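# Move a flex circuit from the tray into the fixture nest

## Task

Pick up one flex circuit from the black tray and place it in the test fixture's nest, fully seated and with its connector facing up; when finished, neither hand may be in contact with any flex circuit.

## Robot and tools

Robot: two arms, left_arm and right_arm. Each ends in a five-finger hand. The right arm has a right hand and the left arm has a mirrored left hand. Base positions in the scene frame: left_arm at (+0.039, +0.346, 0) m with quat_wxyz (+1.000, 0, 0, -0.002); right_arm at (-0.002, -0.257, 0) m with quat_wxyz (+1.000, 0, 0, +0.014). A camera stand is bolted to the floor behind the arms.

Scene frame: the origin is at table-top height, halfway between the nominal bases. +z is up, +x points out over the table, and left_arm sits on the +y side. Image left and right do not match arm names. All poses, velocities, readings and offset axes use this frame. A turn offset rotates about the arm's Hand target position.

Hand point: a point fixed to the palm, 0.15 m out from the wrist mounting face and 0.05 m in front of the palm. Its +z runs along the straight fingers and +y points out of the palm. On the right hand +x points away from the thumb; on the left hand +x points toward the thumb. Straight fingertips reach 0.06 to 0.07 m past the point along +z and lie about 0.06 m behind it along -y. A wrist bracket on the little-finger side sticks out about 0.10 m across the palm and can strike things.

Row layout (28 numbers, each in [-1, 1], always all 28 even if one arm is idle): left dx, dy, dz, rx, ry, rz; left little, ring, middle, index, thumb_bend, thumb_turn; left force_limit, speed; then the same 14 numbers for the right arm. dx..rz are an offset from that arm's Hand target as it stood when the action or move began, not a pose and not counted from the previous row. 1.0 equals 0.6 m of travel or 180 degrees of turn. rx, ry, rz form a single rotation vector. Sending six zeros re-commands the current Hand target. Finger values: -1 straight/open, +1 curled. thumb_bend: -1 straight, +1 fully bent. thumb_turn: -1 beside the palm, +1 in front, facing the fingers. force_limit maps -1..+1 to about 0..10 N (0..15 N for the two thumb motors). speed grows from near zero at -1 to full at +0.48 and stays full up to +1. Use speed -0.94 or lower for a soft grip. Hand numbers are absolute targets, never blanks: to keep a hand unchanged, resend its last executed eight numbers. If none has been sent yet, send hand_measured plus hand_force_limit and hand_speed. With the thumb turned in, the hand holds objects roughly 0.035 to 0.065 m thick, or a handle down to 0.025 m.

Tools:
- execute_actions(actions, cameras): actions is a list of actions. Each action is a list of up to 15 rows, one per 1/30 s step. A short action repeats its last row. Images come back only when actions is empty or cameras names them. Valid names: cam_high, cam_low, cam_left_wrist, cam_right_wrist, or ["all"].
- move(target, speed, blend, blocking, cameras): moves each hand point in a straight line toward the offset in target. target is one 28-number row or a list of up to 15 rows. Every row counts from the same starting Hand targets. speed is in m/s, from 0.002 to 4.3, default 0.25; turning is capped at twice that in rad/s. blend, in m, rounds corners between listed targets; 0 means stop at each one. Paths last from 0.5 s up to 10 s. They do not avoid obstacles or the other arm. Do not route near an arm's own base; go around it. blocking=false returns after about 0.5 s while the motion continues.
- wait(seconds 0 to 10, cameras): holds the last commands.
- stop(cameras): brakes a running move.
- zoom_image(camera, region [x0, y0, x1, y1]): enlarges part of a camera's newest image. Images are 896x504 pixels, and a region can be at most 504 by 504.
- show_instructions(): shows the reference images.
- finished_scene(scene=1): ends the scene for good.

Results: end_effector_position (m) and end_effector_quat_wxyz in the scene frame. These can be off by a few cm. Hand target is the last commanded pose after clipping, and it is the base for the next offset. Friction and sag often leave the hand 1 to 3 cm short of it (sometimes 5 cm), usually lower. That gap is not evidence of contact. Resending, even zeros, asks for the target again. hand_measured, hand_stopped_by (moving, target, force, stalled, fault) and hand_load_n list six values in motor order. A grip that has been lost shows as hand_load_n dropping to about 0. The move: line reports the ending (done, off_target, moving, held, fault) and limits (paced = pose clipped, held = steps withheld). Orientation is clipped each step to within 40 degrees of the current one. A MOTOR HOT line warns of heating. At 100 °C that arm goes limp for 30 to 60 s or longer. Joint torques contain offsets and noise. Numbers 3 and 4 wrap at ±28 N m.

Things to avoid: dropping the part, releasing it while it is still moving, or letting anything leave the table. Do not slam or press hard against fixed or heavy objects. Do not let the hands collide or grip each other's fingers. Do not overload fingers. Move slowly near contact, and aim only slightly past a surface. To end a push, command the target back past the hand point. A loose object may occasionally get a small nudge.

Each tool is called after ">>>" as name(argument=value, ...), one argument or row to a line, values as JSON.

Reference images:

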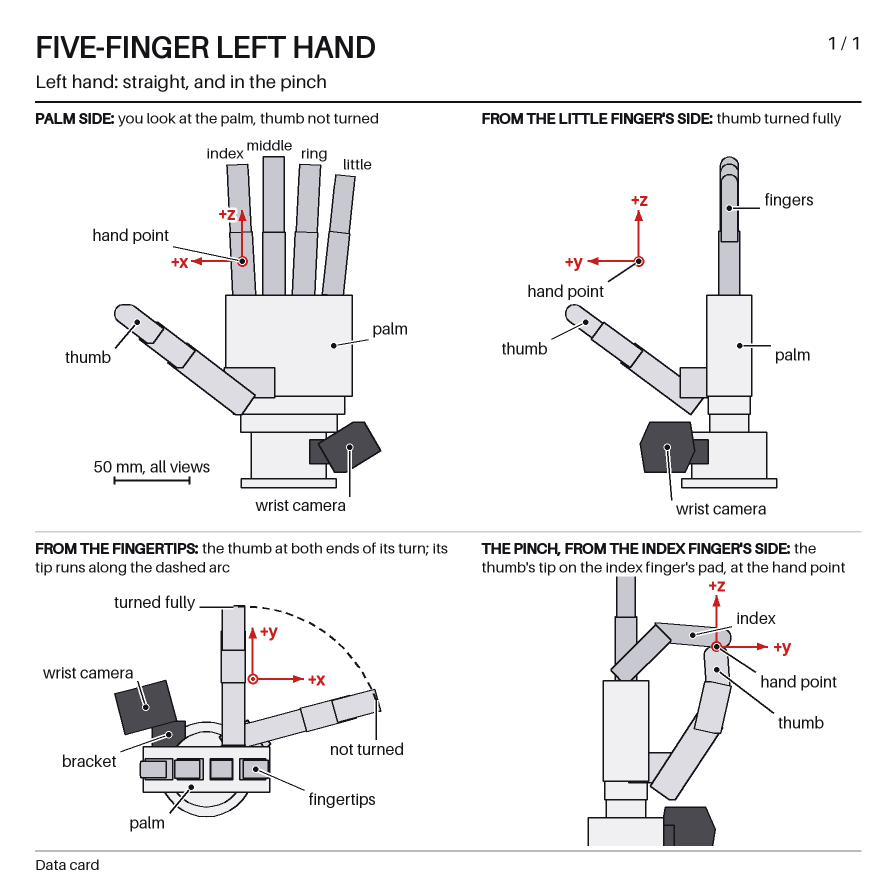

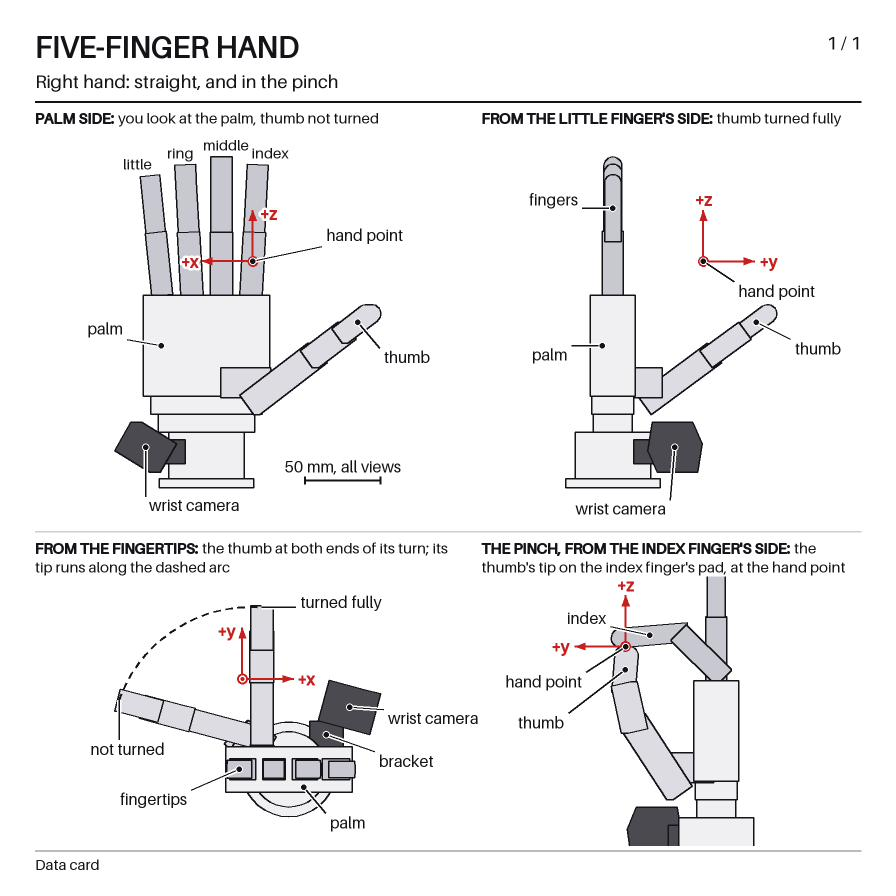

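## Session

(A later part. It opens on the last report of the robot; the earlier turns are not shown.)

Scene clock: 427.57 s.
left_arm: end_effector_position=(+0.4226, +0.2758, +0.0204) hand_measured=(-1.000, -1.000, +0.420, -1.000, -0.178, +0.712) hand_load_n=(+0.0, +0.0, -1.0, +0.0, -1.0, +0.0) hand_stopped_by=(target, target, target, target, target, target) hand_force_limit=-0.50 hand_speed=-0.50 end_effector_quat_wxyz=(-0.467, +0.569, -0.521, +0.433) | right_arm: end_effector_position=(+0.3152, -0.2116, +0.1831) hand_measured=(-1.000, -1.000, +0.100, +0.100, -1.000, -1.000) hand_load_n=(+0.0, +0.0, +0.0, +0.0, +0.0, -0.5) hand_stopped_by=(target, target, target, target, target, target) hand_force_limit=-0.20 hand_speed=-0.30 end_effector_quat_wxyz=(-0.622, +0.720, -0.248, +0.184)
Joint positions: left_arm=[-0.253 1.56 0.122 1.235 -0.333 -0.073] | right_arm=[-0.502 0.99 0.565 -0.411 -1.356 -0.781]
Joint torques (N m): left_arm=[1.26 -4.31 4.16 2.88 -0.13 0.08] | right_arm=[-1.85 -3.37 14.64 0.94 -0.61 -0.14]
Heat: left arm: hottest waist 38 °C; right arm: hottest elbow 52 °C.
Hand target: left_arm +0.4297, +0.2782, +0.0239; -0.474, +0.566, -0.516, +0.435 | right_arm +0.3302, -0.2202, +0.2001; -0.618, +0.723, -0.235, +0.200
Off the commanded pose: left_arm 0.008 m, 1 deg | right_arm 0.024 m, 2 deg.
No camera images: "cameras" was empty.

>>> execute_actions(
  actions=[
    [[0,0,0,0,0,0,-1,-1,0.42,-1,-0.178,0.735,-0.6,-0.7,0,0,0,0,0,0,-1,-1,0.1,0.1,-1,-1,-0.2,-0.3]],
  ],
  cameras=["cam_left_wrist"],
)

>>> zoom_image(
  camera="cam_left_wrist",
  region=[350, 265, 430, 345],
)

Scene clock: 428.43 s.
left_arm: end_effector_position=(+0.4226, +0.2758, +0.0204) hand_measured=(-1.000, -1.000, +0.420, -1.000, -0.178, +0.734) hand_load_n=(+0.0, +0.0, -1.0, +0.0, -1.0, +0.5) hand_stopped_by=(target, target, target, target, target, target) hand_force_limit=-0.60 hand_speed=-0.70 end_effector_quat_wxyz=(-0.467, +0.569, -0.521, +0.433) | right_arm: end_effector_position=(+0.3152, -0.2116, +0.1831) hand_measured=(-1.000, -1.000, +0.100, +0.100, -1.000, -1.000) hand_load_n=(+0.0, +0.0, +0.0, +0.0, -0.5, +0.0) hand_stopped_by=(target, target, target, target, target, target) hand_force_limit=-0.20 hand_speed=-0.30 end_effector_quat_wxyz=(-0.622, +0.720, -0.248, +0.184)
Joint positions: left_arm=[-0.253 1.56 0.122 1.235 -0.333 -0.073] | right_arm=[-0.502 0.99 0.565 -0.411 -1.356 -0.781]
Joint torques (N m): left_arm=[1.03 -4.25 4.23 2.91 -0.13 0.08] | right_arm=[-1.79 -3.43 14.64 0.92 -0.61 -0.14]
Heat: left arm: hottest waist 38 °C; right arm: hottest elbow 52 °C.
Hand target: left_arm +0.4297, +0.2782, +0.0239; -0.474, +0.566, -0.516, +0.435 | right_arm +0.3302, -0.2202, +0.2001; -0.618, +0.723, -0.235, +0.200
Off the commanded pose: left_arm 0.008 m, 1 deg | right_arm 0.024 m, 2 deg.
camera_calibration:
cam_left_wrist: T_world_to_cam=[[0.223332, -0.261719, 0.938949, -0.0367563], [-0.378101, -0.911117, -0.164029, 0.4325], [0.898422, -0.318385, -0.302438, -0.168514], [0, 0, 0, 1]] pos_world=[0.323134, 0.330786, 0.05449]
Images, in order (width x height): cam_left_wrist 896x504.

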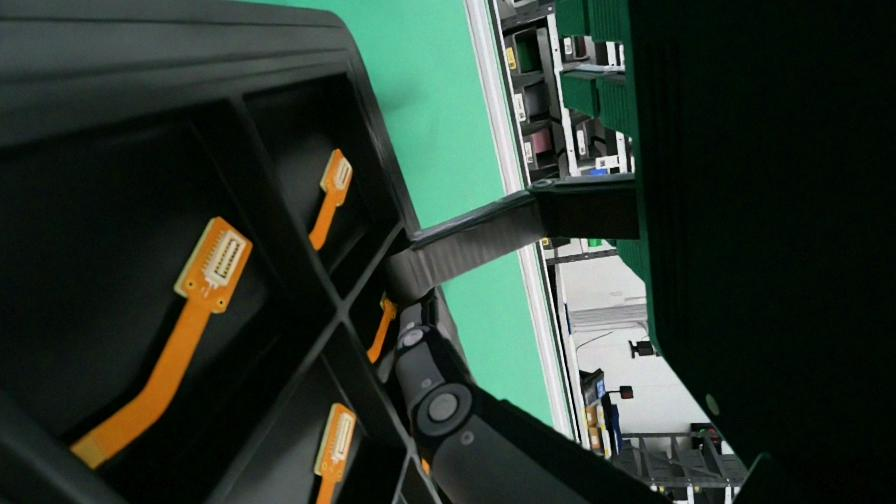

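Scaled by 6.300.

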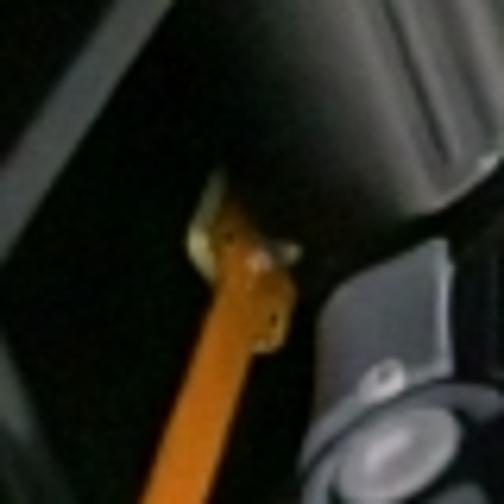

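>>> execute_actions(
  actions=[
    [[0,0,0,0,0,0,-1,-1,0.42,-1,-0.178,0.76,-0.6,-0.7,0,0,0,0,0,0,-1,-1,0.1,0.1,-1,-1,-0.2,-0.3]],
  ],
  cameras=["cam_left_wrist"],
)

>>> zoom_image(
  camera="cam_left_wrist",
  region=[350, 265, 430, 345],
)

Scene clock: 429.33 s.
left_arm: end_effector_position=(+0.4226, +0.2758, +0.0204) hand_measured=(-1.000, -1.000, +0.420, -1.000, -0.178, +0.760) hand_load_n=(+0.0, +0.0, -0.5, +0.0, +0.0, +2.0) hand_stopped_by=(target, target, target, target, target, target) hand_force_limit=-0.60 hand_speed=-0.70 end_effector_quat_wxyz=(-0.467, +0.569, -0.521, +0.433) | right_arm: end_effector_position=(+0.3152, -0.2116, +0.1831) hand_measured=(-1.000, -1.000, +0.100, +0.100, -1.000, -1.000) hand_load_n=(+0.0, +0.0, -0.5, +0.0, +0.0, +0.0) hand_stopped_by=(target, target, target, target, target, target) hand_force_limit=-0.20 hand_speed=-0.30 end_effector_quat_wxyz=(-0.622, +0.720, -0.248, +0.184)
Joint positions: left_arm=[-0.253 1.56 0.122 1.235 -0.333 -0.073] | right_arm=[-0.502 0.99 0.565 -0.411 -1.356 -0.781]
Joint torques (N m): left_arm=[1.26 -4.25 4.21 2.91 -0.14 0.08] | right_arm=[-1.85 -3.37 14.64 0.94 -0.62 -0.15]
Heat: left arm: hottest waist 38 °C; right arm: hottest elbow 52 °C.
Hand target: left_arm +0.4297, +0.2782, +0.0239; -0.474, +0.566, -0.516, +0.435 | right_arm +0.3302, -0.2202, +0.2001; -0.618, +0.723, -0.235, +0.200
Off the commanded pose: left_arm 0.008 m, 1 deg | right_arm 0.024 m, 2 deg.
camera_calibration:
cam_left_wrist: T_world_to_cam=[[0.223332, -0.261719, 0.938949, -0.0367563], [-0.378101, -0.911117, -0.164029, 0.4325], [0.898422, -0.318385, -0.302438, -0.168514], [0, 0, 0, 1]] pos_world=[0.323134, 0.330786, 0.05449]
Images, in order (width x height): cam_left_wrist 896x504.

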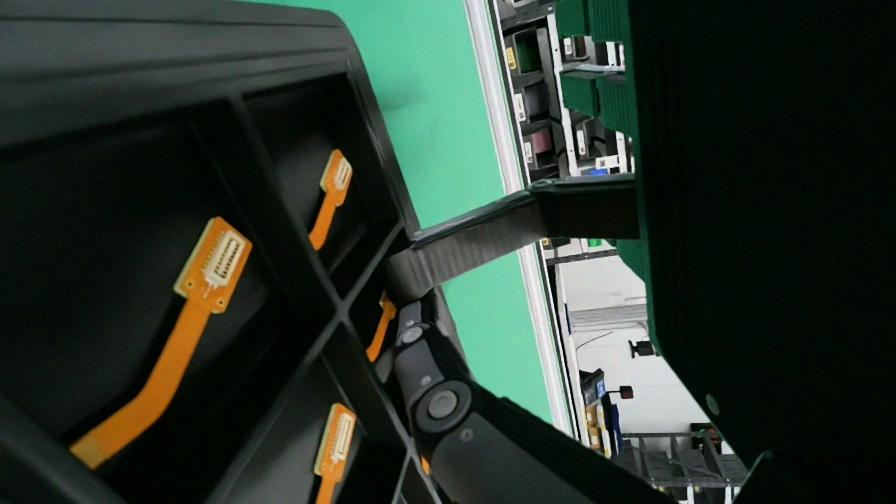

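Scaled by 6.300.

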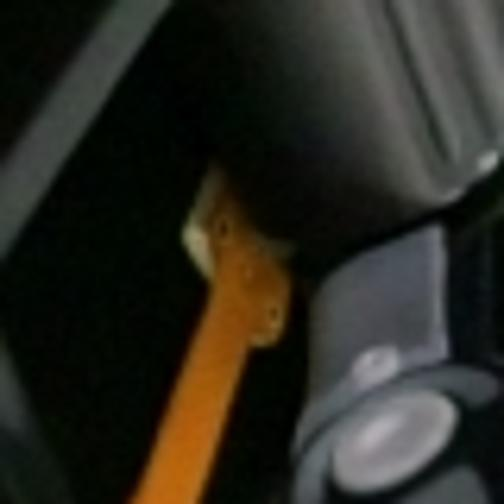

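>>> execute_actions(
  actions=[
    [[0,0,0,0,0,0,-1,-1,0.42,-1,-0.178,0.785,-0.55,-0.8,0,0,0,0,0,0,-1,-1,0.1,0.1,-1,-1,-0.2,-0.3]],
  ],
  cameras=["cam_left_wrist"],
)

>>> zoom_image(
  camera="cam_left_wrist",
  region=[350, 265, 430, 345],
)

Scene clock: 430.23 s.
left_arm: end_effector_position=(+0.4226, +0.2758, +0.0204) hand_measured=(-1.000, -1.000, +0.420, -1.000, -0.178, +0.782) hand_load_n=(+0.0, +0.0, +0.0, +0.0, +1.5, +4.0) hand_stopped_by=(target, target, target, target, target, force) hand_force_limit=-0.55 hand_speed=-0.80 end_effector_quat_wxyz=(-0.467, +0.569, -0.521, +0.433) | right_arm: end_effector_position=(+0.3152, -0.2116, +0.1831) hand_measured=(-1.000, -1.000, +0.100, +0.100, -1.000, -1.000) hand_load_n=(+0.0, +0.0, +0.0, +0.0, +0.0, +0.0) hand_stopped_by=(target, target, target, target, target, target) hand_force_limit=-0.20 hand_speed=-0.30 end_effector_quat_wxyz=(-0.622, +0.720, -0.248, +0.184)
Joint positions: left_arm=[-0.253 1.56 0.122 1.235 -0.333 -0.073] | right_arm=[-0.502 0.99 0.565 -0.411 -1.356 -0.781]
Joint torques (N m): left_arm=[1.2 -4.31 4.18 2.84 -0.13 0.08] | right_arm=[-1.85 -3.37 14.64 0.92 -0.62 -0.14]
Heat: left arm: hottest waist 38 °C; right arm: hottest elbow 52 °C.
Hand target: left_arm +0.4297, +0.2782, +0.0239; -0.474, +0.566, -0.516, +0.435 | right_arm +0.3302, -0.2202, +0.2001; -0.618, +0.723, -0.235, +0.200
Off the commanded pose: left_arm 0.008 m, 1 deg | right_arm 0.024 m, 2 deg.
camera_calibration:
cam_left_wrist: T_world_to_cam=[[0.223332, -0.261719, 0.938949, -0.0367563], [-0.378101, -0.911117, -0.164029, 0.4325], [0.898422, -0.318385, -0.302438, -0.168514], [0, 0, 0, 1]] pos_world=[0.323134, 0.330786, 0.05449]
Images, in order (width x height): cam_left_wrist 896x504.

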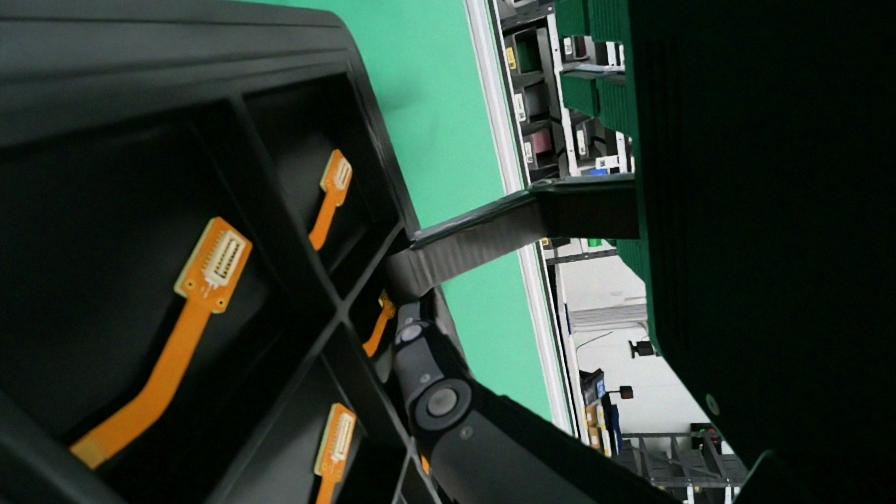

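Scaled by 6.300.

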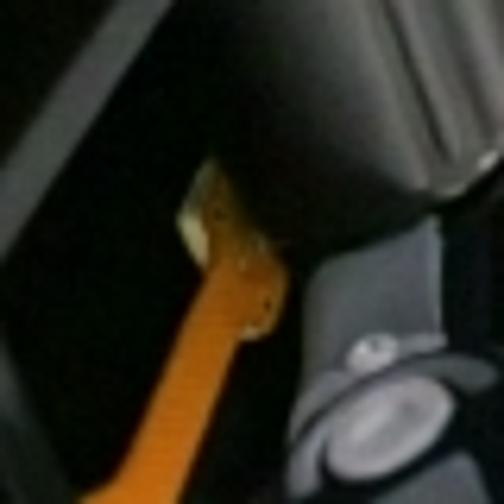

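>>> move(
  target=[0,0,0.025,0,0,0,-1,-1,0.42,-1,-0.178,0.785,-0.55,-0.8,0,0,0,0,0,0,-1,-1,0.1,0.1,-1,-1,-0.2,-0.3],
  speed=0.015,
  cameras=["cam_left_wrist"],
)

>>> zoom_image(
  camera="cam_left_wrist",
  region=[320, 245, 440, 365],
)

Scene clock: 432.03 s.
left_arm: end_effector_position=(+0.4223, +0.2759, +0.0325) hand_measured=(-1.000, -1.000, +0.420, -1.000, -0.178, +0.782) hand_load_n=(+0.5, +0.0, +1.0, +0.0, +1.5, +3.0) hand_stopped_by=(target, target, target, target, target, force) hand_force_limit=-0.55 hand_speed=-0.80 end_effector_quat_wxyz=(-0.467, +0.568, -0.520, +0.434) | right_arm: end_effector_position=(+0.3152, -0.2116, +0.1831) hand_measured=(-1.000, -1.000, +0.100, +0.100, -1.000, -1.000) hand_load_n=(+0.0, -0.5, +0.0, +0.0, +0.0, +0.0) hand_stopped_by=(target, target, target, target, target, target) hand_force_limit=-0.20 hand_speed=-0.30 end_effector_quat_wxyz=(-0.622, +0.720, -0.248, +0.184)
Joint positions: left_arm=[-0.253 1.461 0.122 1.139 -0.333 -0.073] | right_arm=[-0.502 0.99 0.565 -0.411 -1.356 -0.781]
Joint torques (N m): left_arm=[1.14 -5.6 5.08 1.81 -0.15 0.09] | right_arm=[-1.85 -3.37 14.65 0.92 -0.61 -0.15]
Heat: left arm: hottest waist 38 °C; right arm: hottest elbow 52 °C.
Hand target: left_arm +0.4297, +0.2782, +0.0389; -0.474, +0.566, -0.516, +0.435 | right_arm +0.3302, -0.2202, +0.2001; -0.618, +0.723, -0.235, +0.200
Off the commanded pose: left_arm 0.010 m, 1 deg | right_arm 0.024 m, 2 deg.
move: off_target (right_arm)
camera_calibration:
cam_left_wrist: T_world_to_cam=[[0.220568, -0.260985, 0.939807, -0.0471199], [-0.37758, -0.911259, -0.16444, 0.43428], [0.899324, -0.318582, -0.299537, -0.164972], [0, 0, 0, 1]] pos_world=[0.322732, 0.330887, 0.0662815]
Images, in order (width x height): cam_left_wrist 896x504.

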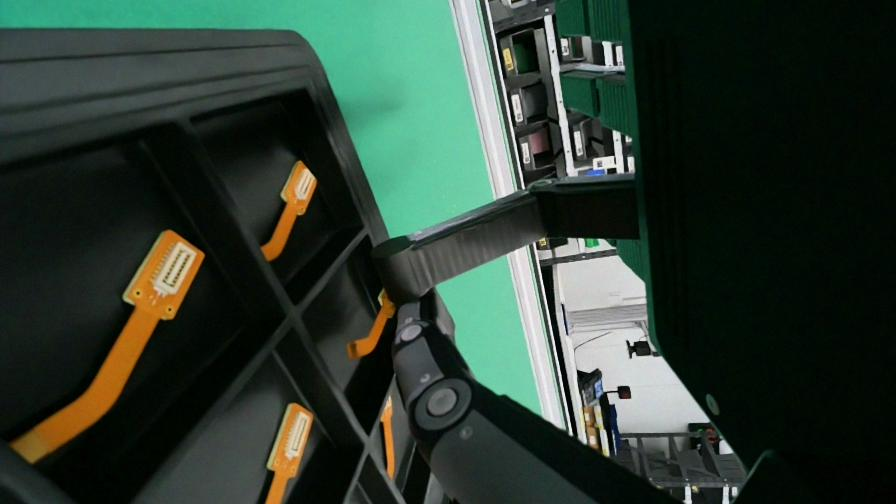

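Scaled by 4.200.

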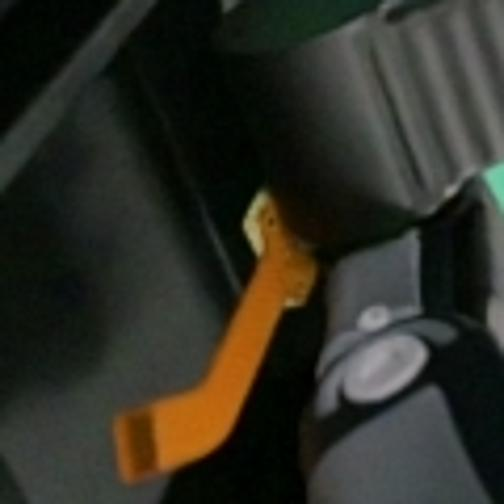

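>>> move(
  target=[0,0,0.11,0,0,0,-1,-1,0.42,-1,-0.178,0.785,-0.55,-0.8,0,0,0,0,0,0,-1,-1,0.1,0.1,-1,-1,-0.2,-0.3],
  speed=0.05,
  cameras=["cam_left_wrist"],
)

>>> zoom_image(
  camera="cam_left_wrist",
  region=[320, 245, 440, 365],
)

Scene clock: 439.10 s.
left_arm: end_effector_position=(+0.4128, +0.2785, +0.0837) hand_measured=(-1.000, -1.000, +0.420, -1.000, -0.178, +0.782) hand_load_n=(+0.0, +0.0, +1.0, +0.0, +1.0, +3.0) hand_stopped_by=(target, target, target, target, target, force) hand_force_limit=-0.55 hand_speed=-0.80 end_effector_quat_wxyz=(-0.463, +0.572, -0.527, +0.425) | right_arm: end_effector_position=(+0.3152, -0.2116, +0.1831) hand_measured=(-1.000, -1.000, +0.100, +0.100, -1.000, -1.000) hand_load_n=(+0.0, +0.0, +0.0, -0.5, +0.0, +0.0) hand_stopped_by=(target, target, target, target, target, target) hand_force_limit=-0.20 hand_speed=-0.30 end_effector_quat_wxyz=(-0.622, +0.720, -0.248, +0.184)
Joint positions: left_arm=[-0.253 1.006 0.156 0.626 -0.333 -0.072] | right_arm=[-0.502 0.99 0.565 -0.411 -1.356 -0.781]
Joint torques (N m): left_arm=[1.2 -3.08 10.71 1.77 -0.17 0.07] | right_arm=[-1.79 -3.37 14.65 0.91 -0.62 -0.14]
Heat: left arm: hottest waist 38 °C; right arm: hottest elbow 52 °C.
Hand target: left_arm +0.4298, +0.2782, +0.1051; -0.474, +0.566, -0.516, +0.435 | right_arm +0.3302, -0.2202, +0.2001; -0.618, +0.723, -0.235, +0.200
Off the commanded pose: left_arm 0.027 m, 2 deg | right_arm 0.024 m, 2 deg.
move: off_target (left_arm, right_arm)
camera_calibration:
cam_left_wrist: T_world_to_cam=[[0.242364, -0.267798, 0.932493, -0.0989017], [-0.381661, -0.909972, -0.162133, 0.442618], [0.891961, -0.316601, -0.322753, -0.135821], [0, 0, 0, 1]] pos_world=[0.314048, 0.333283, 0.120151]
Images, in order (width x height): cam_left_wrist 896x504.

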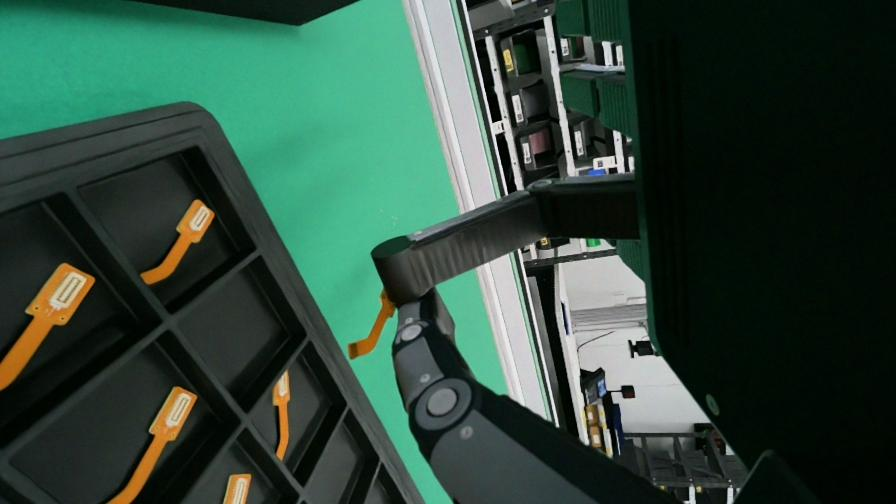

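Scaled by 4.200.

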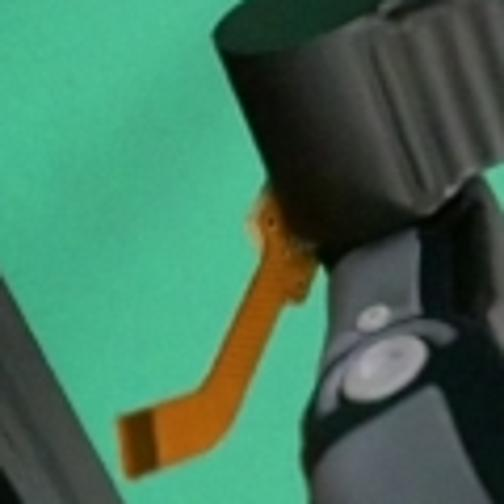

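>>> move(
  target=[0.152,-0.26,0.0915,0,0,-0.434,-1,-1,0.42,-1,-0.178,0.785,-0.55,-0.8,0,0,0,0,0,0,-1,-1,0.1,0.1,-1,-1,-0.2,-0.3],
  speed=0.2,
  cameras=["all"],
)

Scene clock: 447.57 s.
left_arm: end_effector_position=(+0.5069, +0.1276, +0.1452) hand_measured=(-1.000, -1.000, +0.420, -1.000, -0.178, +0.782) hand_load_n=(+0.0, +0.0, +1.0, +0.0, +1.5, +3.0) hand_stopped_by=(target, target, target, target, target, force) hand_force_limit=-0.55 hand_speed=-0.80 end_effector_quat_wxyz=(+0.084, -0.132, +0.758, -0.633) | right_arm: end_effector_position=(+0.3152, -0.2116, +0.1831) hand_measured=(-1.000, -1.000, +0.100, +0.100, -1.000, -1.000) hand_load_n=(+0.0, +0.0, -0.5, +0.0, +0.0, +0.0) hand_stopped_by=(target, target, target, target, target, target) hand_force_limit=-0.20 hand_speed=-0.30 end_effector_quat_wxyz=(-0.622, +0.720, -0.248, +0.184)
Joint positions: left_arm=[-0.077 1.551 0.877 0.212 1.146 0.386] | right_arm=[-0.502 0.99 0.565 -0.411 -1.356 -0.781]
Joint torques (N m): left_arm=[-0.44 -9.88 11.54 1.35 0.35 0.07] | right_arm=[-1.85 -3.37 14.65 0.94 -0.62 -0.15]
Heat: left arm: hottest waist 38 °C; right arm: hottest elbow 52 °C.
Hand target: left_arm +0.5209, +0.1222, +0.1598; +0.094, -0.115, +0.757, -0.636 | right_arm +0.3302, -0.2202, +0.2001; -0.618, +0.723, -0.235, +0.200
Off the commanded pose: left_arm 0.021 m, 2 deg | right_arm 0.024 m, 2 deg.
move: off_target (left_arm, right_arm)
camera_calibration:
cam_left_wrist: T_world_to_cam=[[-0.175502, -0.261534, 0.949104, -0.0107921], [-0.977745, 0.158872, -0.137019, 0.513391], [-0.114951, -0.952029, -0.283596, 0.338135], [0, 0, 0, 1]] pos_world=[0.538941, 0.237528, 0.176481]
cam_right_wrist: T_world_to_cam=[[0.148892, -0.230208, -0.961684, 0.0832546], [-0.986685, -0.0989583, -0.129074, 0.292541], [-0.0654526, 0.968097, -0.241877, 0.38512], [0, 0, 0, 1]] pos_world=[0.301457, -0.324718, 0.210976]

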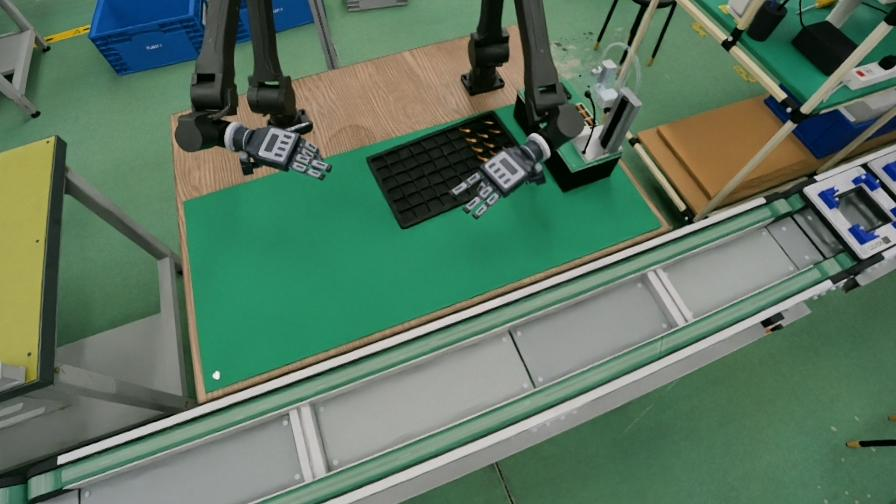

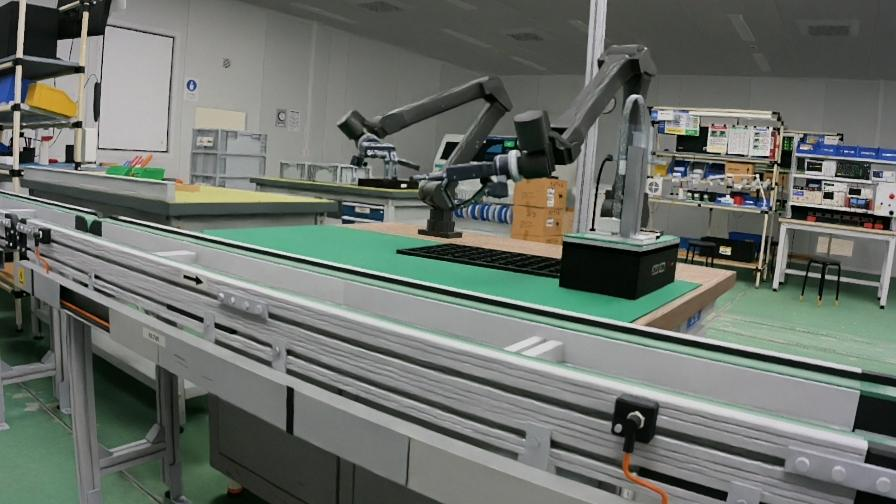

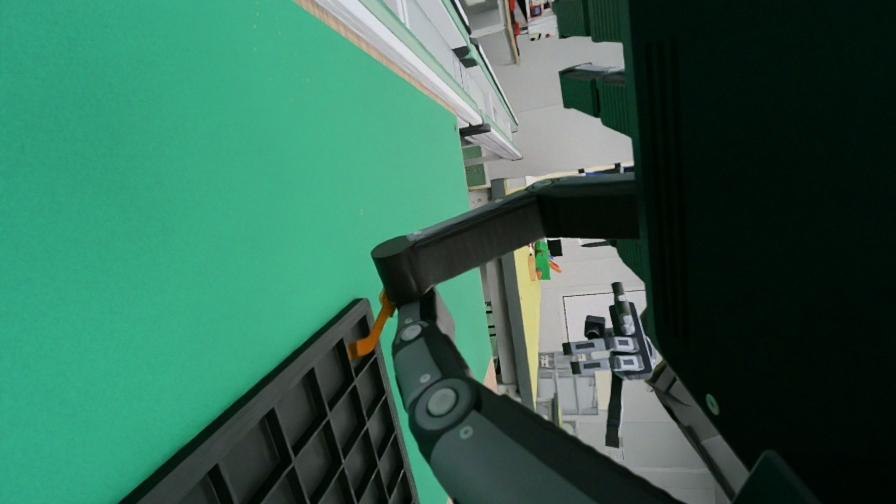

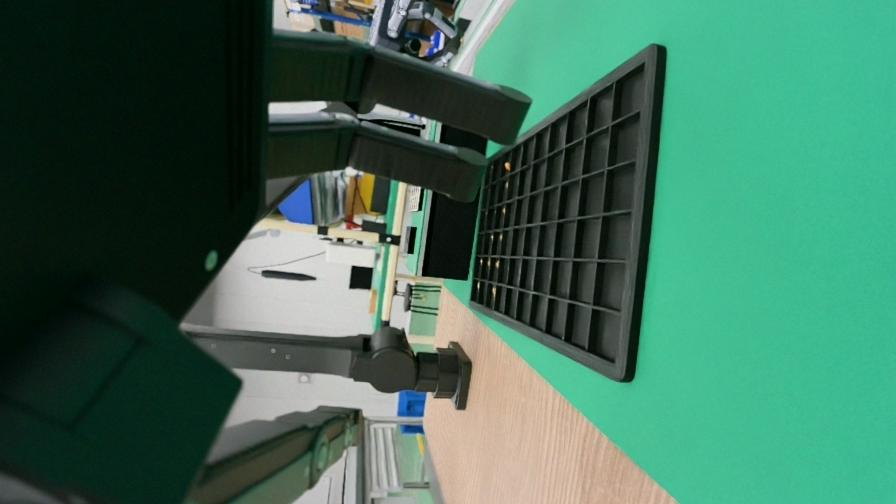

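>>> move(
  target=[0.02,0,-0.178,0,0,0,-1,-1,0.42,-1,-0.178,0.785,-0.55,-0.8,0,0,0,0,0,0,-1,-1,0.1,0.1,-1,-1,-0.2,-0.3],
  speed=0.12,
  cameras=["cam_left_wrist"],
)

>>> zoom_image(
  camera="cam_left_wrist",
  region=[340, 220, 480, 360],
)

Scene clock: 449.73 s.
left_arm: end_effector_position=(+0.5314, +0.1260, +0.0502) hand_measured=(-1.000, -1.000, +0.420, -1.000, -0.178, +0.782) hand_load_n=(+0.0, -0.5, +1.5, +0.0, +1.5, +3.5) hand_stopped_by=(target, target, target, target, target, force) hand_force_limit=-0.55 hand_speed=-0.80 end_effector_quat_wxyz=(+0.088, -0.125, +0.759, -0.633) | right_arm: end_effector_position=(+0.3152, -0.2116, +0.1831) hand_measured=(-1.000, -1.000, +0.100, +0.100, -1.000, -1.000) hand_load_n=(+0.0, +0.0, +0.0, +0.0, +0.0, +0.0) hand_stopped_by=(target, target, target, target, target, target) hand_force_limit=-0.20 hand_speed=-0.30 end_effector_quat_wxyz=(-0.622, +0.720, -0.248, +0.184)
Joint positions: left_arm=[-0.077 1.804 0.877 0.464 1.148 0.403] | right_arm=[-0.502 0.99 0.565 -0.411 -1.356 -0.781]
Joint torques (N m): left_arm=[-0.09 -12.34 6.31 2.7 0.37 -0.02] | right_arm=[-1.85 -3.37 14.64 0.94 -0.62 -0.14]
Heat: left arm: hottest waist 38 °C; right arm: hottest elbow 52 °C.
Hand target: left_arm +0.5330, +0.1222, +0.0530; +0.094, -0.115, +0.757, -0.636 | right_arm +0.3302, -0.2202, +0.2001; -0.618, +0.723, -0.235, +0.200
Off the commanded pose: left_arm 0.005 m, 1 deg | right_arm 0.024 m, 2 deg.
move: off_target (right_arm)
camera_calibration:
cam_left_wrist: T_world_to_cam=[[-0.191285, -0.264785, 0.945145, 0.0921488], [-0.974744, 0.164318, -0.151242, 0.522884], [-0.115258, -0.950204, -0.28953, 0.312706], [0, 0, 0, 1]] pos_world=[0.563346, 0.235615, 0.0825255]
Images, in order (width x height): cam_left_wrist 896x504.

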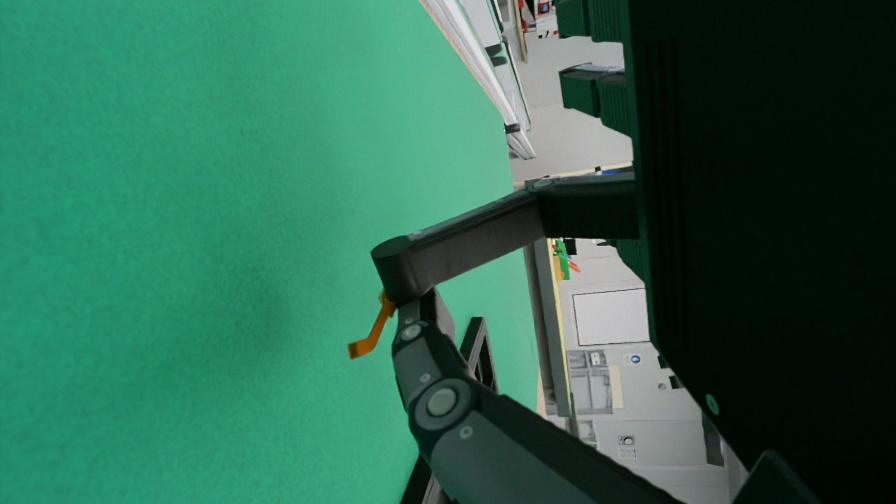

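Scaled by 3.600.

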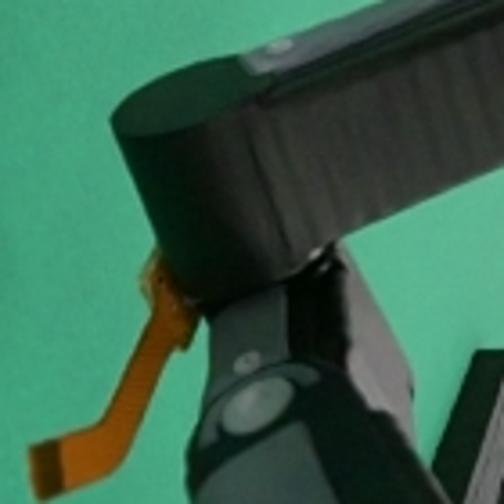

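>>> move(
  target=[0,0,-0.04,0,0,0,-1,-1,0.42,-1,-0.178,0.785,-0.55,-0.8,0,0,0,0,0,0,-1,-1,0.1,0.1,-1,-1,-0.2,-0.3],
  speed=0.06,
  cameras=["cam_left_wrist"],
)

>>> zoom_image(
  camera="cam_left_wrist",
  region=[340, 240, 460, 360],
)

Scene clock: 451.00 s.
left_arm: end_effector_position=(+0.5316, +0.1259, +0.0274) hand_measured=(-1.000, -1.000, +0.420, -1.000, -0.178, +0.782) hand_load_n=(+0.0, +0.0, +1.5, +0.0, +1.5, +3.0) hand_stopped_by=(target, target, target, target, target, force) hand_force_limit=-0.55 hand_speed=-0.80 end_effector_quat_wxyz=(+0.089, -0.124, +0.759, -0.633) | right_arm: end_effector_position=(+0.3152, -0.2116, +0.1831) hand_measured=(-1.000, -1.000, +0.100, +0.100, -1.000, -1.000) hand_load_n=(+0.0, -0.5, +0.0, +0.0, +0.0, -0.5) hand_stopped_by=(target, target, target, target, target, target) hand_force_limit=-0.20 hand_speed=-0.30 end_effector_quat_wxyz=(-0.622, +0.720, -0.248, +0.184)
Joint positions: left_arm=[-0.077 1.861 0.87 0.53 1.149 0.403] | right_arm=[-0.502 0.99 0.565 -0.411 -1.356 -0.781]
Joint torques (N m): left_arm=[-0.09 -11.87 5.96 2.61 0.33 -0.03] | right_arm=[-1.79 -3.37 14.64 0.94 -0.61 -0.14]
Heat: left arm: hottest waist 38 °C; right arm: hottest elbow 52 °C.
Hand target: left_arm +0.5329, +0.1222, +0.0289; +0.094, -0.115, +0.757, -0.636 | right_arm +0.3302, -0.2202, +0.2001; -0.618, +0.723, -0.235, +0.200
Off the commanded pose: left_arm 0.004 m, 1 deg | right_arm 0.024 m, 2 deg.
move: off_target (right_arm)
camera_calibration:
cam_left_wrist: T_world_to_cam=[[-0.194062, -0.263864, 0.944836, 0.115092], [-0.974164, 0.165255, -0.153935, 0.51936], [-0.115521, -0.950298, -0.289116, 0.30619], [0, 0, 0, 1]] pos_world=[0.563648, 0.235513, 0.0597291]
Images, in order (width x height): cam_left_wrist 896x504.

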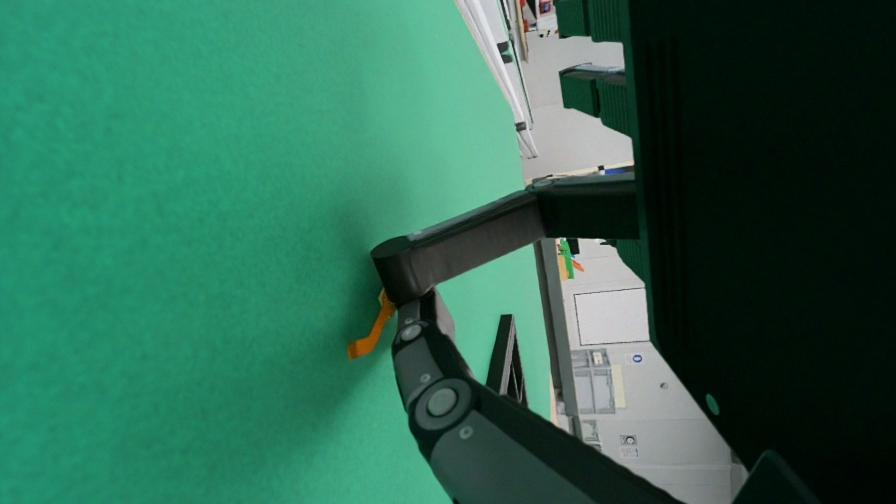

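Scaled by 4.200.

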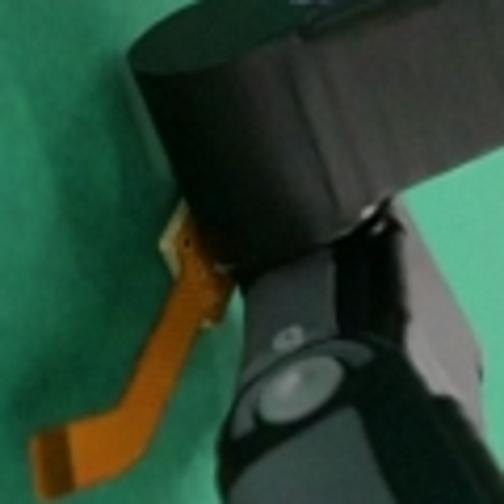

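>>> move(
  target=[0,0,-0.0183,0,0,0,-1,-1,0.42,-1,-0.178,0.785,-0.55,-0.8,0,0,0,0,0,0,-1,-1,0.1,0.1,-1,-1,-0.2,-0.3],
  speed=0.04,
  cameras=["cam_left_wrist"],
)

>>> zoom_image(
  camera="cam_left_wrist",
  region=[340, 240, 460, 360],
)

Scene clock: 452.13 s.
left_arm: end_effector_position=(+0.5321, +0.1249, +0.0257) hand_measured=(-1.000, -1.000, +0.420, -1.000, -0.178, +0.782) hand_load_n=(+0.0, -0.5, +0.0, -0.5, +1.5, +3.5) hand_stopped_by=(target, target, target, target, target, force) hand_force_limit=-0.55 hand_speed=-0.80 end_effector_quat_wxyz=(+0.090, -0.119, +0.756, -0.637) | right_arm: end_effector_position=(+0.3152, -0.2116, +0.1831) hand_measured=(-1.000, -1.000, +0.100, +0.100, -1.000, -1.000) hand_load_n=(+0.0, +0.0, +0.0, +0.0, +0.0, -0.5) hand_stopped_by=(target, target, target, target, target, target) hand_force_limit=-0.20 hand_speed=-0.30 end_effector_quat_wxyz=(-0.622, +0.720, -0.248, +0.184)
Joint positions: left_arm=[-0.077 1.873 0.87 0.56 1.158 0.394] | right_arm=[-0.502 0.99 0.565 -0.411 -1.356 -0.781]
Joint torques (N m): left_arm=[-0.15 -10.7 5.67 2.62 -0.05 0.08] | right_arm=[-1.85 -3.43 14.64 0.92 -0.62 -0.14]
Heat: left arm: hottest waist 38 °C; right arm: hottest elbow 52 °C.
Hand target: left_arm +0.5329, +0.1222, +0.0179; +0.094, -0.115, +0.757, -0.636 | right_arm +0.3302, -0.2202, +0.2001; -0.618, +0.723, -0.235, +0.200
Off the commanded pose: left_arm 0.008 m, 1 deg | right_arm 0.024 m, 2 deg.
move: off_target (right_arm)
camera_calibration:
cam_left_wrist: T_world_to_cam=[[-0.203887, -0.254708, 0.94528, 0.120648], [-0.97171, 0.170217, -0.163722, 0.518059], [-0.119201, -0.951919, -0.282207, 0.306703], [0, 0, 0, 1]] pos_world=[0.564561, 0.234504, 0.0573252]
Images, in order (width x height): cam_left_wrist 896x504.

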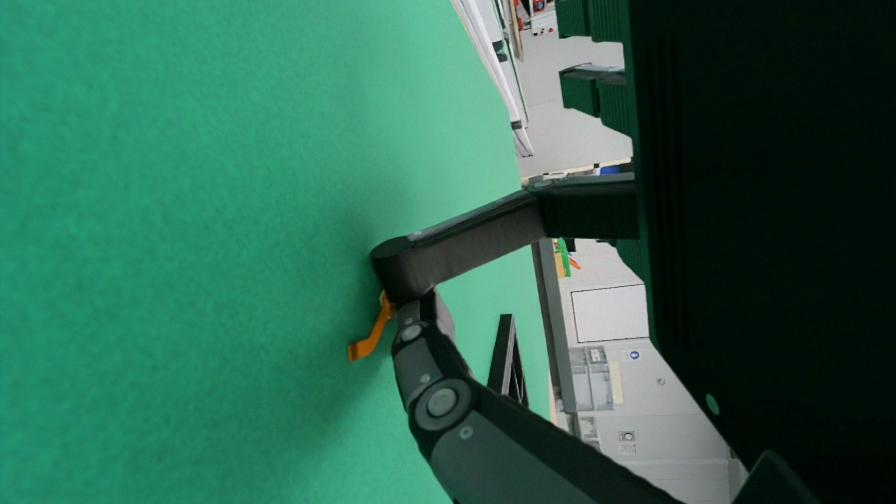

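Scaled by 4.200.

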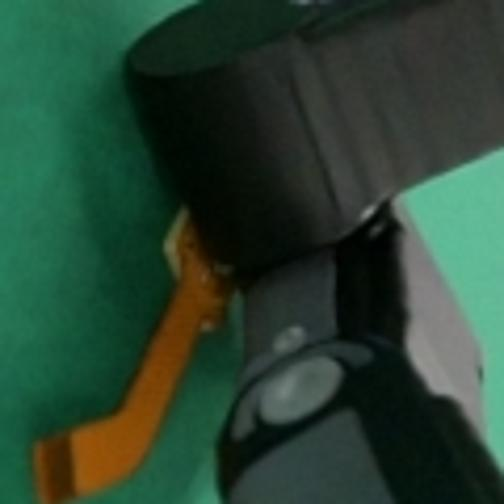

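>>> zoom_image(
  camera="cam_left_wrist",
  region=[340, 280, 410, 370],
)

>>> zoom_image(
  camera="cam_left_wrist",
  region=[330, 200, 660, 480],
)

Scaled by 5.600.

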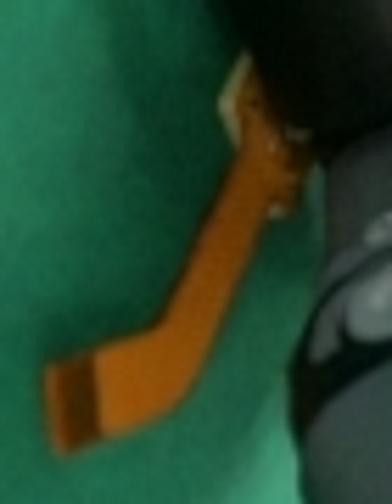

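Scaled by 1.527.

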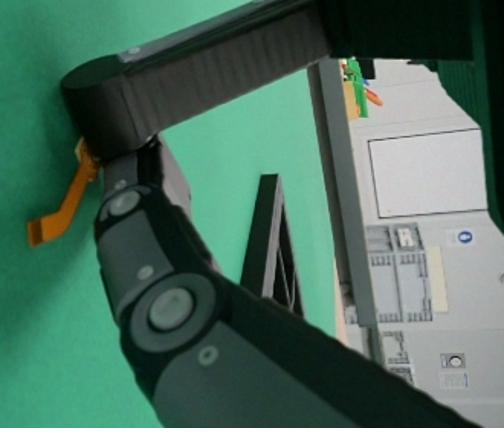

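>>> move(
  target=[0,0,0.0083,0,0,0,-1,-1,0.42,-1,-0.178,0.785,-0.55,-0.8,0,0,0,0,0,0,-1,-1,0.1,0.1,-1,-1,-0.2,-0.3],
  speed=0.04,
  cameras=["cam_left_wrist"],
)

>>> zoom_image(
  camera="cam_left_wrist",
  region=[340, 280, 410, 370],
)

Scene clock: 453.67 s.
left_arm: end_effector_position=(+0.5321, +0.1249, +0.0258) hand_measured=(-1.000, -1.000, +0.420, -1.000, -0.178, +0.782) hand_load_n=(+0.0, -0.5, +0.0, -0.5, +1.0, +4.0) hand_stopped_by=(target, target, target, target, target, force) hand_force_limit=-0.55 hand_speed=-0.80 end_effector_quat_wxyz=(+0.090, -0.119, +0.756, -0.637) | right_arm: end_effector_position=(+0.3152, -0.2116, +0.1831) hand_measured=(-1.000, -1.000, +0.100, +0.100, -1.000, -1.000) hand_load_n=(+0.0, +0.0, +0.0, +0.0, +0.0, -0.5) hand_stopped_by=(target, target, target, target, target, target) hand_force_limit=-0.20 hand_speed=-0.30 end_effector_quat_wxyz=(-0.622, +0.720, -0.248, +0.184)
Joint positions: left_arm=[-0.077 1.873 0.87 0.561 1.158 0.393] | right_arm=[-0.502 0.99 0.565 -0.411 -1.356 -0.781]
Joint torques (N m): left_arm=[-0.09 -11.69 5.76 2.15 -0.03 0.07] | right_arm=[-1.85 -3.43 14.64 0.92 -0.61 -0.14]
Heat: left arm: hottest waist 38 °C; right arm: hottest elbow 52 °C.
Hand target: left_arm +0.5329, +0.1222, +0.0229; +0.094, -0.115, +0.757, -0.636 | right_arm +0.3302, -0.2202, +0.2001; -0.618, +0.723, -0.235, +0.200
Off the commanded pose: left_arm 0.004 m, 1 deg | right_arm 0.024 m, 2 deg.
move: off_target (right_arm)
camera_calibration:
cam_left_wrist: T_world_to_cam=[[-0.203517, -0.254565, 0.945398, 0.120306], [-0.971788, 0.170084, -0.1634, 0.518131], [-0.119201, -0.951981, -0.281998, 0.306733], [0, 0, 0, 1]] pos_world=[0.564561, 0.234504, 0.0574239]
Images, in order (width x height): cam_left_wrist 896x504.

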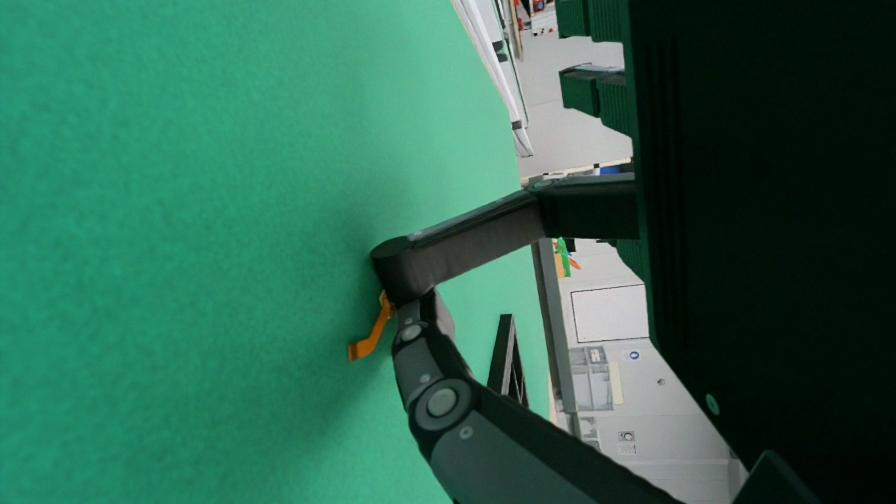

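Scaled by 5.600.

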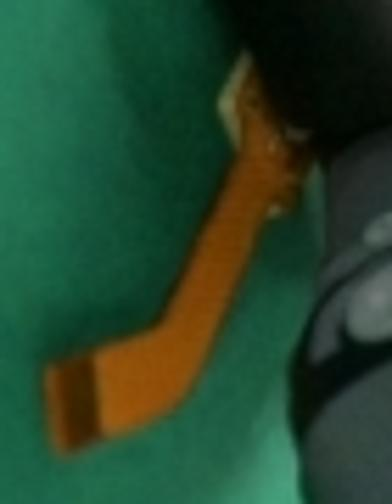

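>>> move(
  target=[0,0,0,0,0,0,-1,-1,0.42,-1,-0.178,0.71,-0.55,-0.8,0,0,0,0,0,0,-1,-1,0.1,0.1,-1,-1,-0.2,-0.3],
  speed=0.04,
  cameras=["cam_left_wrist"],
)

>>> zoom_image(
  camera="cam_left_wrist",
  region=[340, 270, 450, 370],
)

Scene clock: 454.33 s.
left_arm: end_effector_position=(+0.5321, +0.1249, +0.0258) hand_measured=(-1.000, -1.000, +0.420, -1.000, -0.178, +0.710) hand_load_n=(+0.0, +0.0, -1.5, -0.5, +0.0, +0.0) hand_stopped_by=(target, target, target, target, target, target) hand_force_limit=-0.55 hand_speed=-0.80 end_effector_quat_wxyz=(+0.090, -0.119, +0.756, -0.637) | right_arm: end_effector_position=(+0.3152, -0.2116, +0.1831) hand_measured=(-1.000, -1.000, +0.100, +0.100, -1.000, -1.000) hand_load_n=(+0.0, +0.0, +0.0, +0.0, +0.0, -0.5) hand_stopped_by=(target, target, target, target, target, target) hand_force_limit=-0.20 hand_speed=-0.30 end_effector_quat_wxyz=(-0.622, +0.720, -0.248, +0.184)
Joint positions: left_arm=[-0.077 1.873 0.87 0.561 1.158 0.393] | right_arm=[-0.502 0.99 0.565 -0.411 -1.356 -0.781]
Joint torques (N m): left_arm=[-0.03 -11.63 5.74 2.13 -0.03 0.07] | right_arm=[-1.85 -3.37 14.64 0.92 -0.62 -0.15]
Heat: left arm: hottest waist 38 °C; right arm: hottest elbow 52 °C.
Hand target: left_arm +0.5329, +0.1222, +0.0230; +0.094, -0.115, +0.757, -0.636 | right_arm +0.3302, -0.2202, +0.2001; -0.618, +0.723, -0.235, +0.200
Off the commanded pose: left_arm 0.004 m, 1 deg | right_arm 0.024 m, 2 deg.
move: off_target (right_arm)
camera_calibration:
cam_left_wrist: T_world_to_cam=[[-0.203517, -0.254565, 0.945398, 0.120306], [-0.971788, 0.170084, -0.1634, 0.518131], [-0.119201, -0.951981, -0.281998, 0.306733], [0, 0, 0, 1]] pos_world=[0.564561, 0.234504, 0.0574239]
Images, in order (width x height): cam_left_wrist 896x504.

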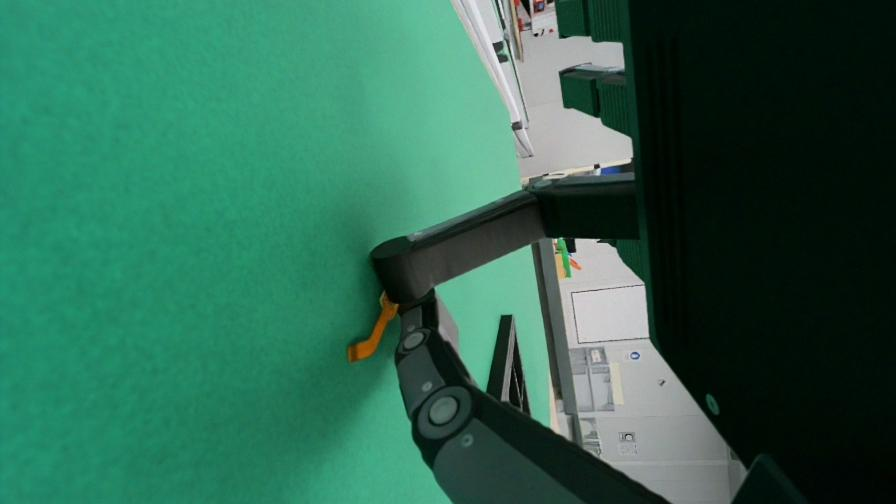

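Scaled by 4.582.

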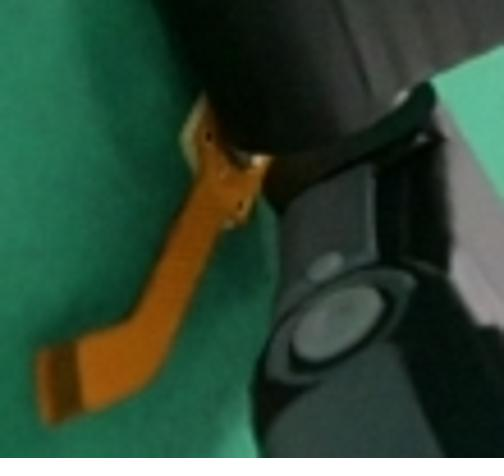

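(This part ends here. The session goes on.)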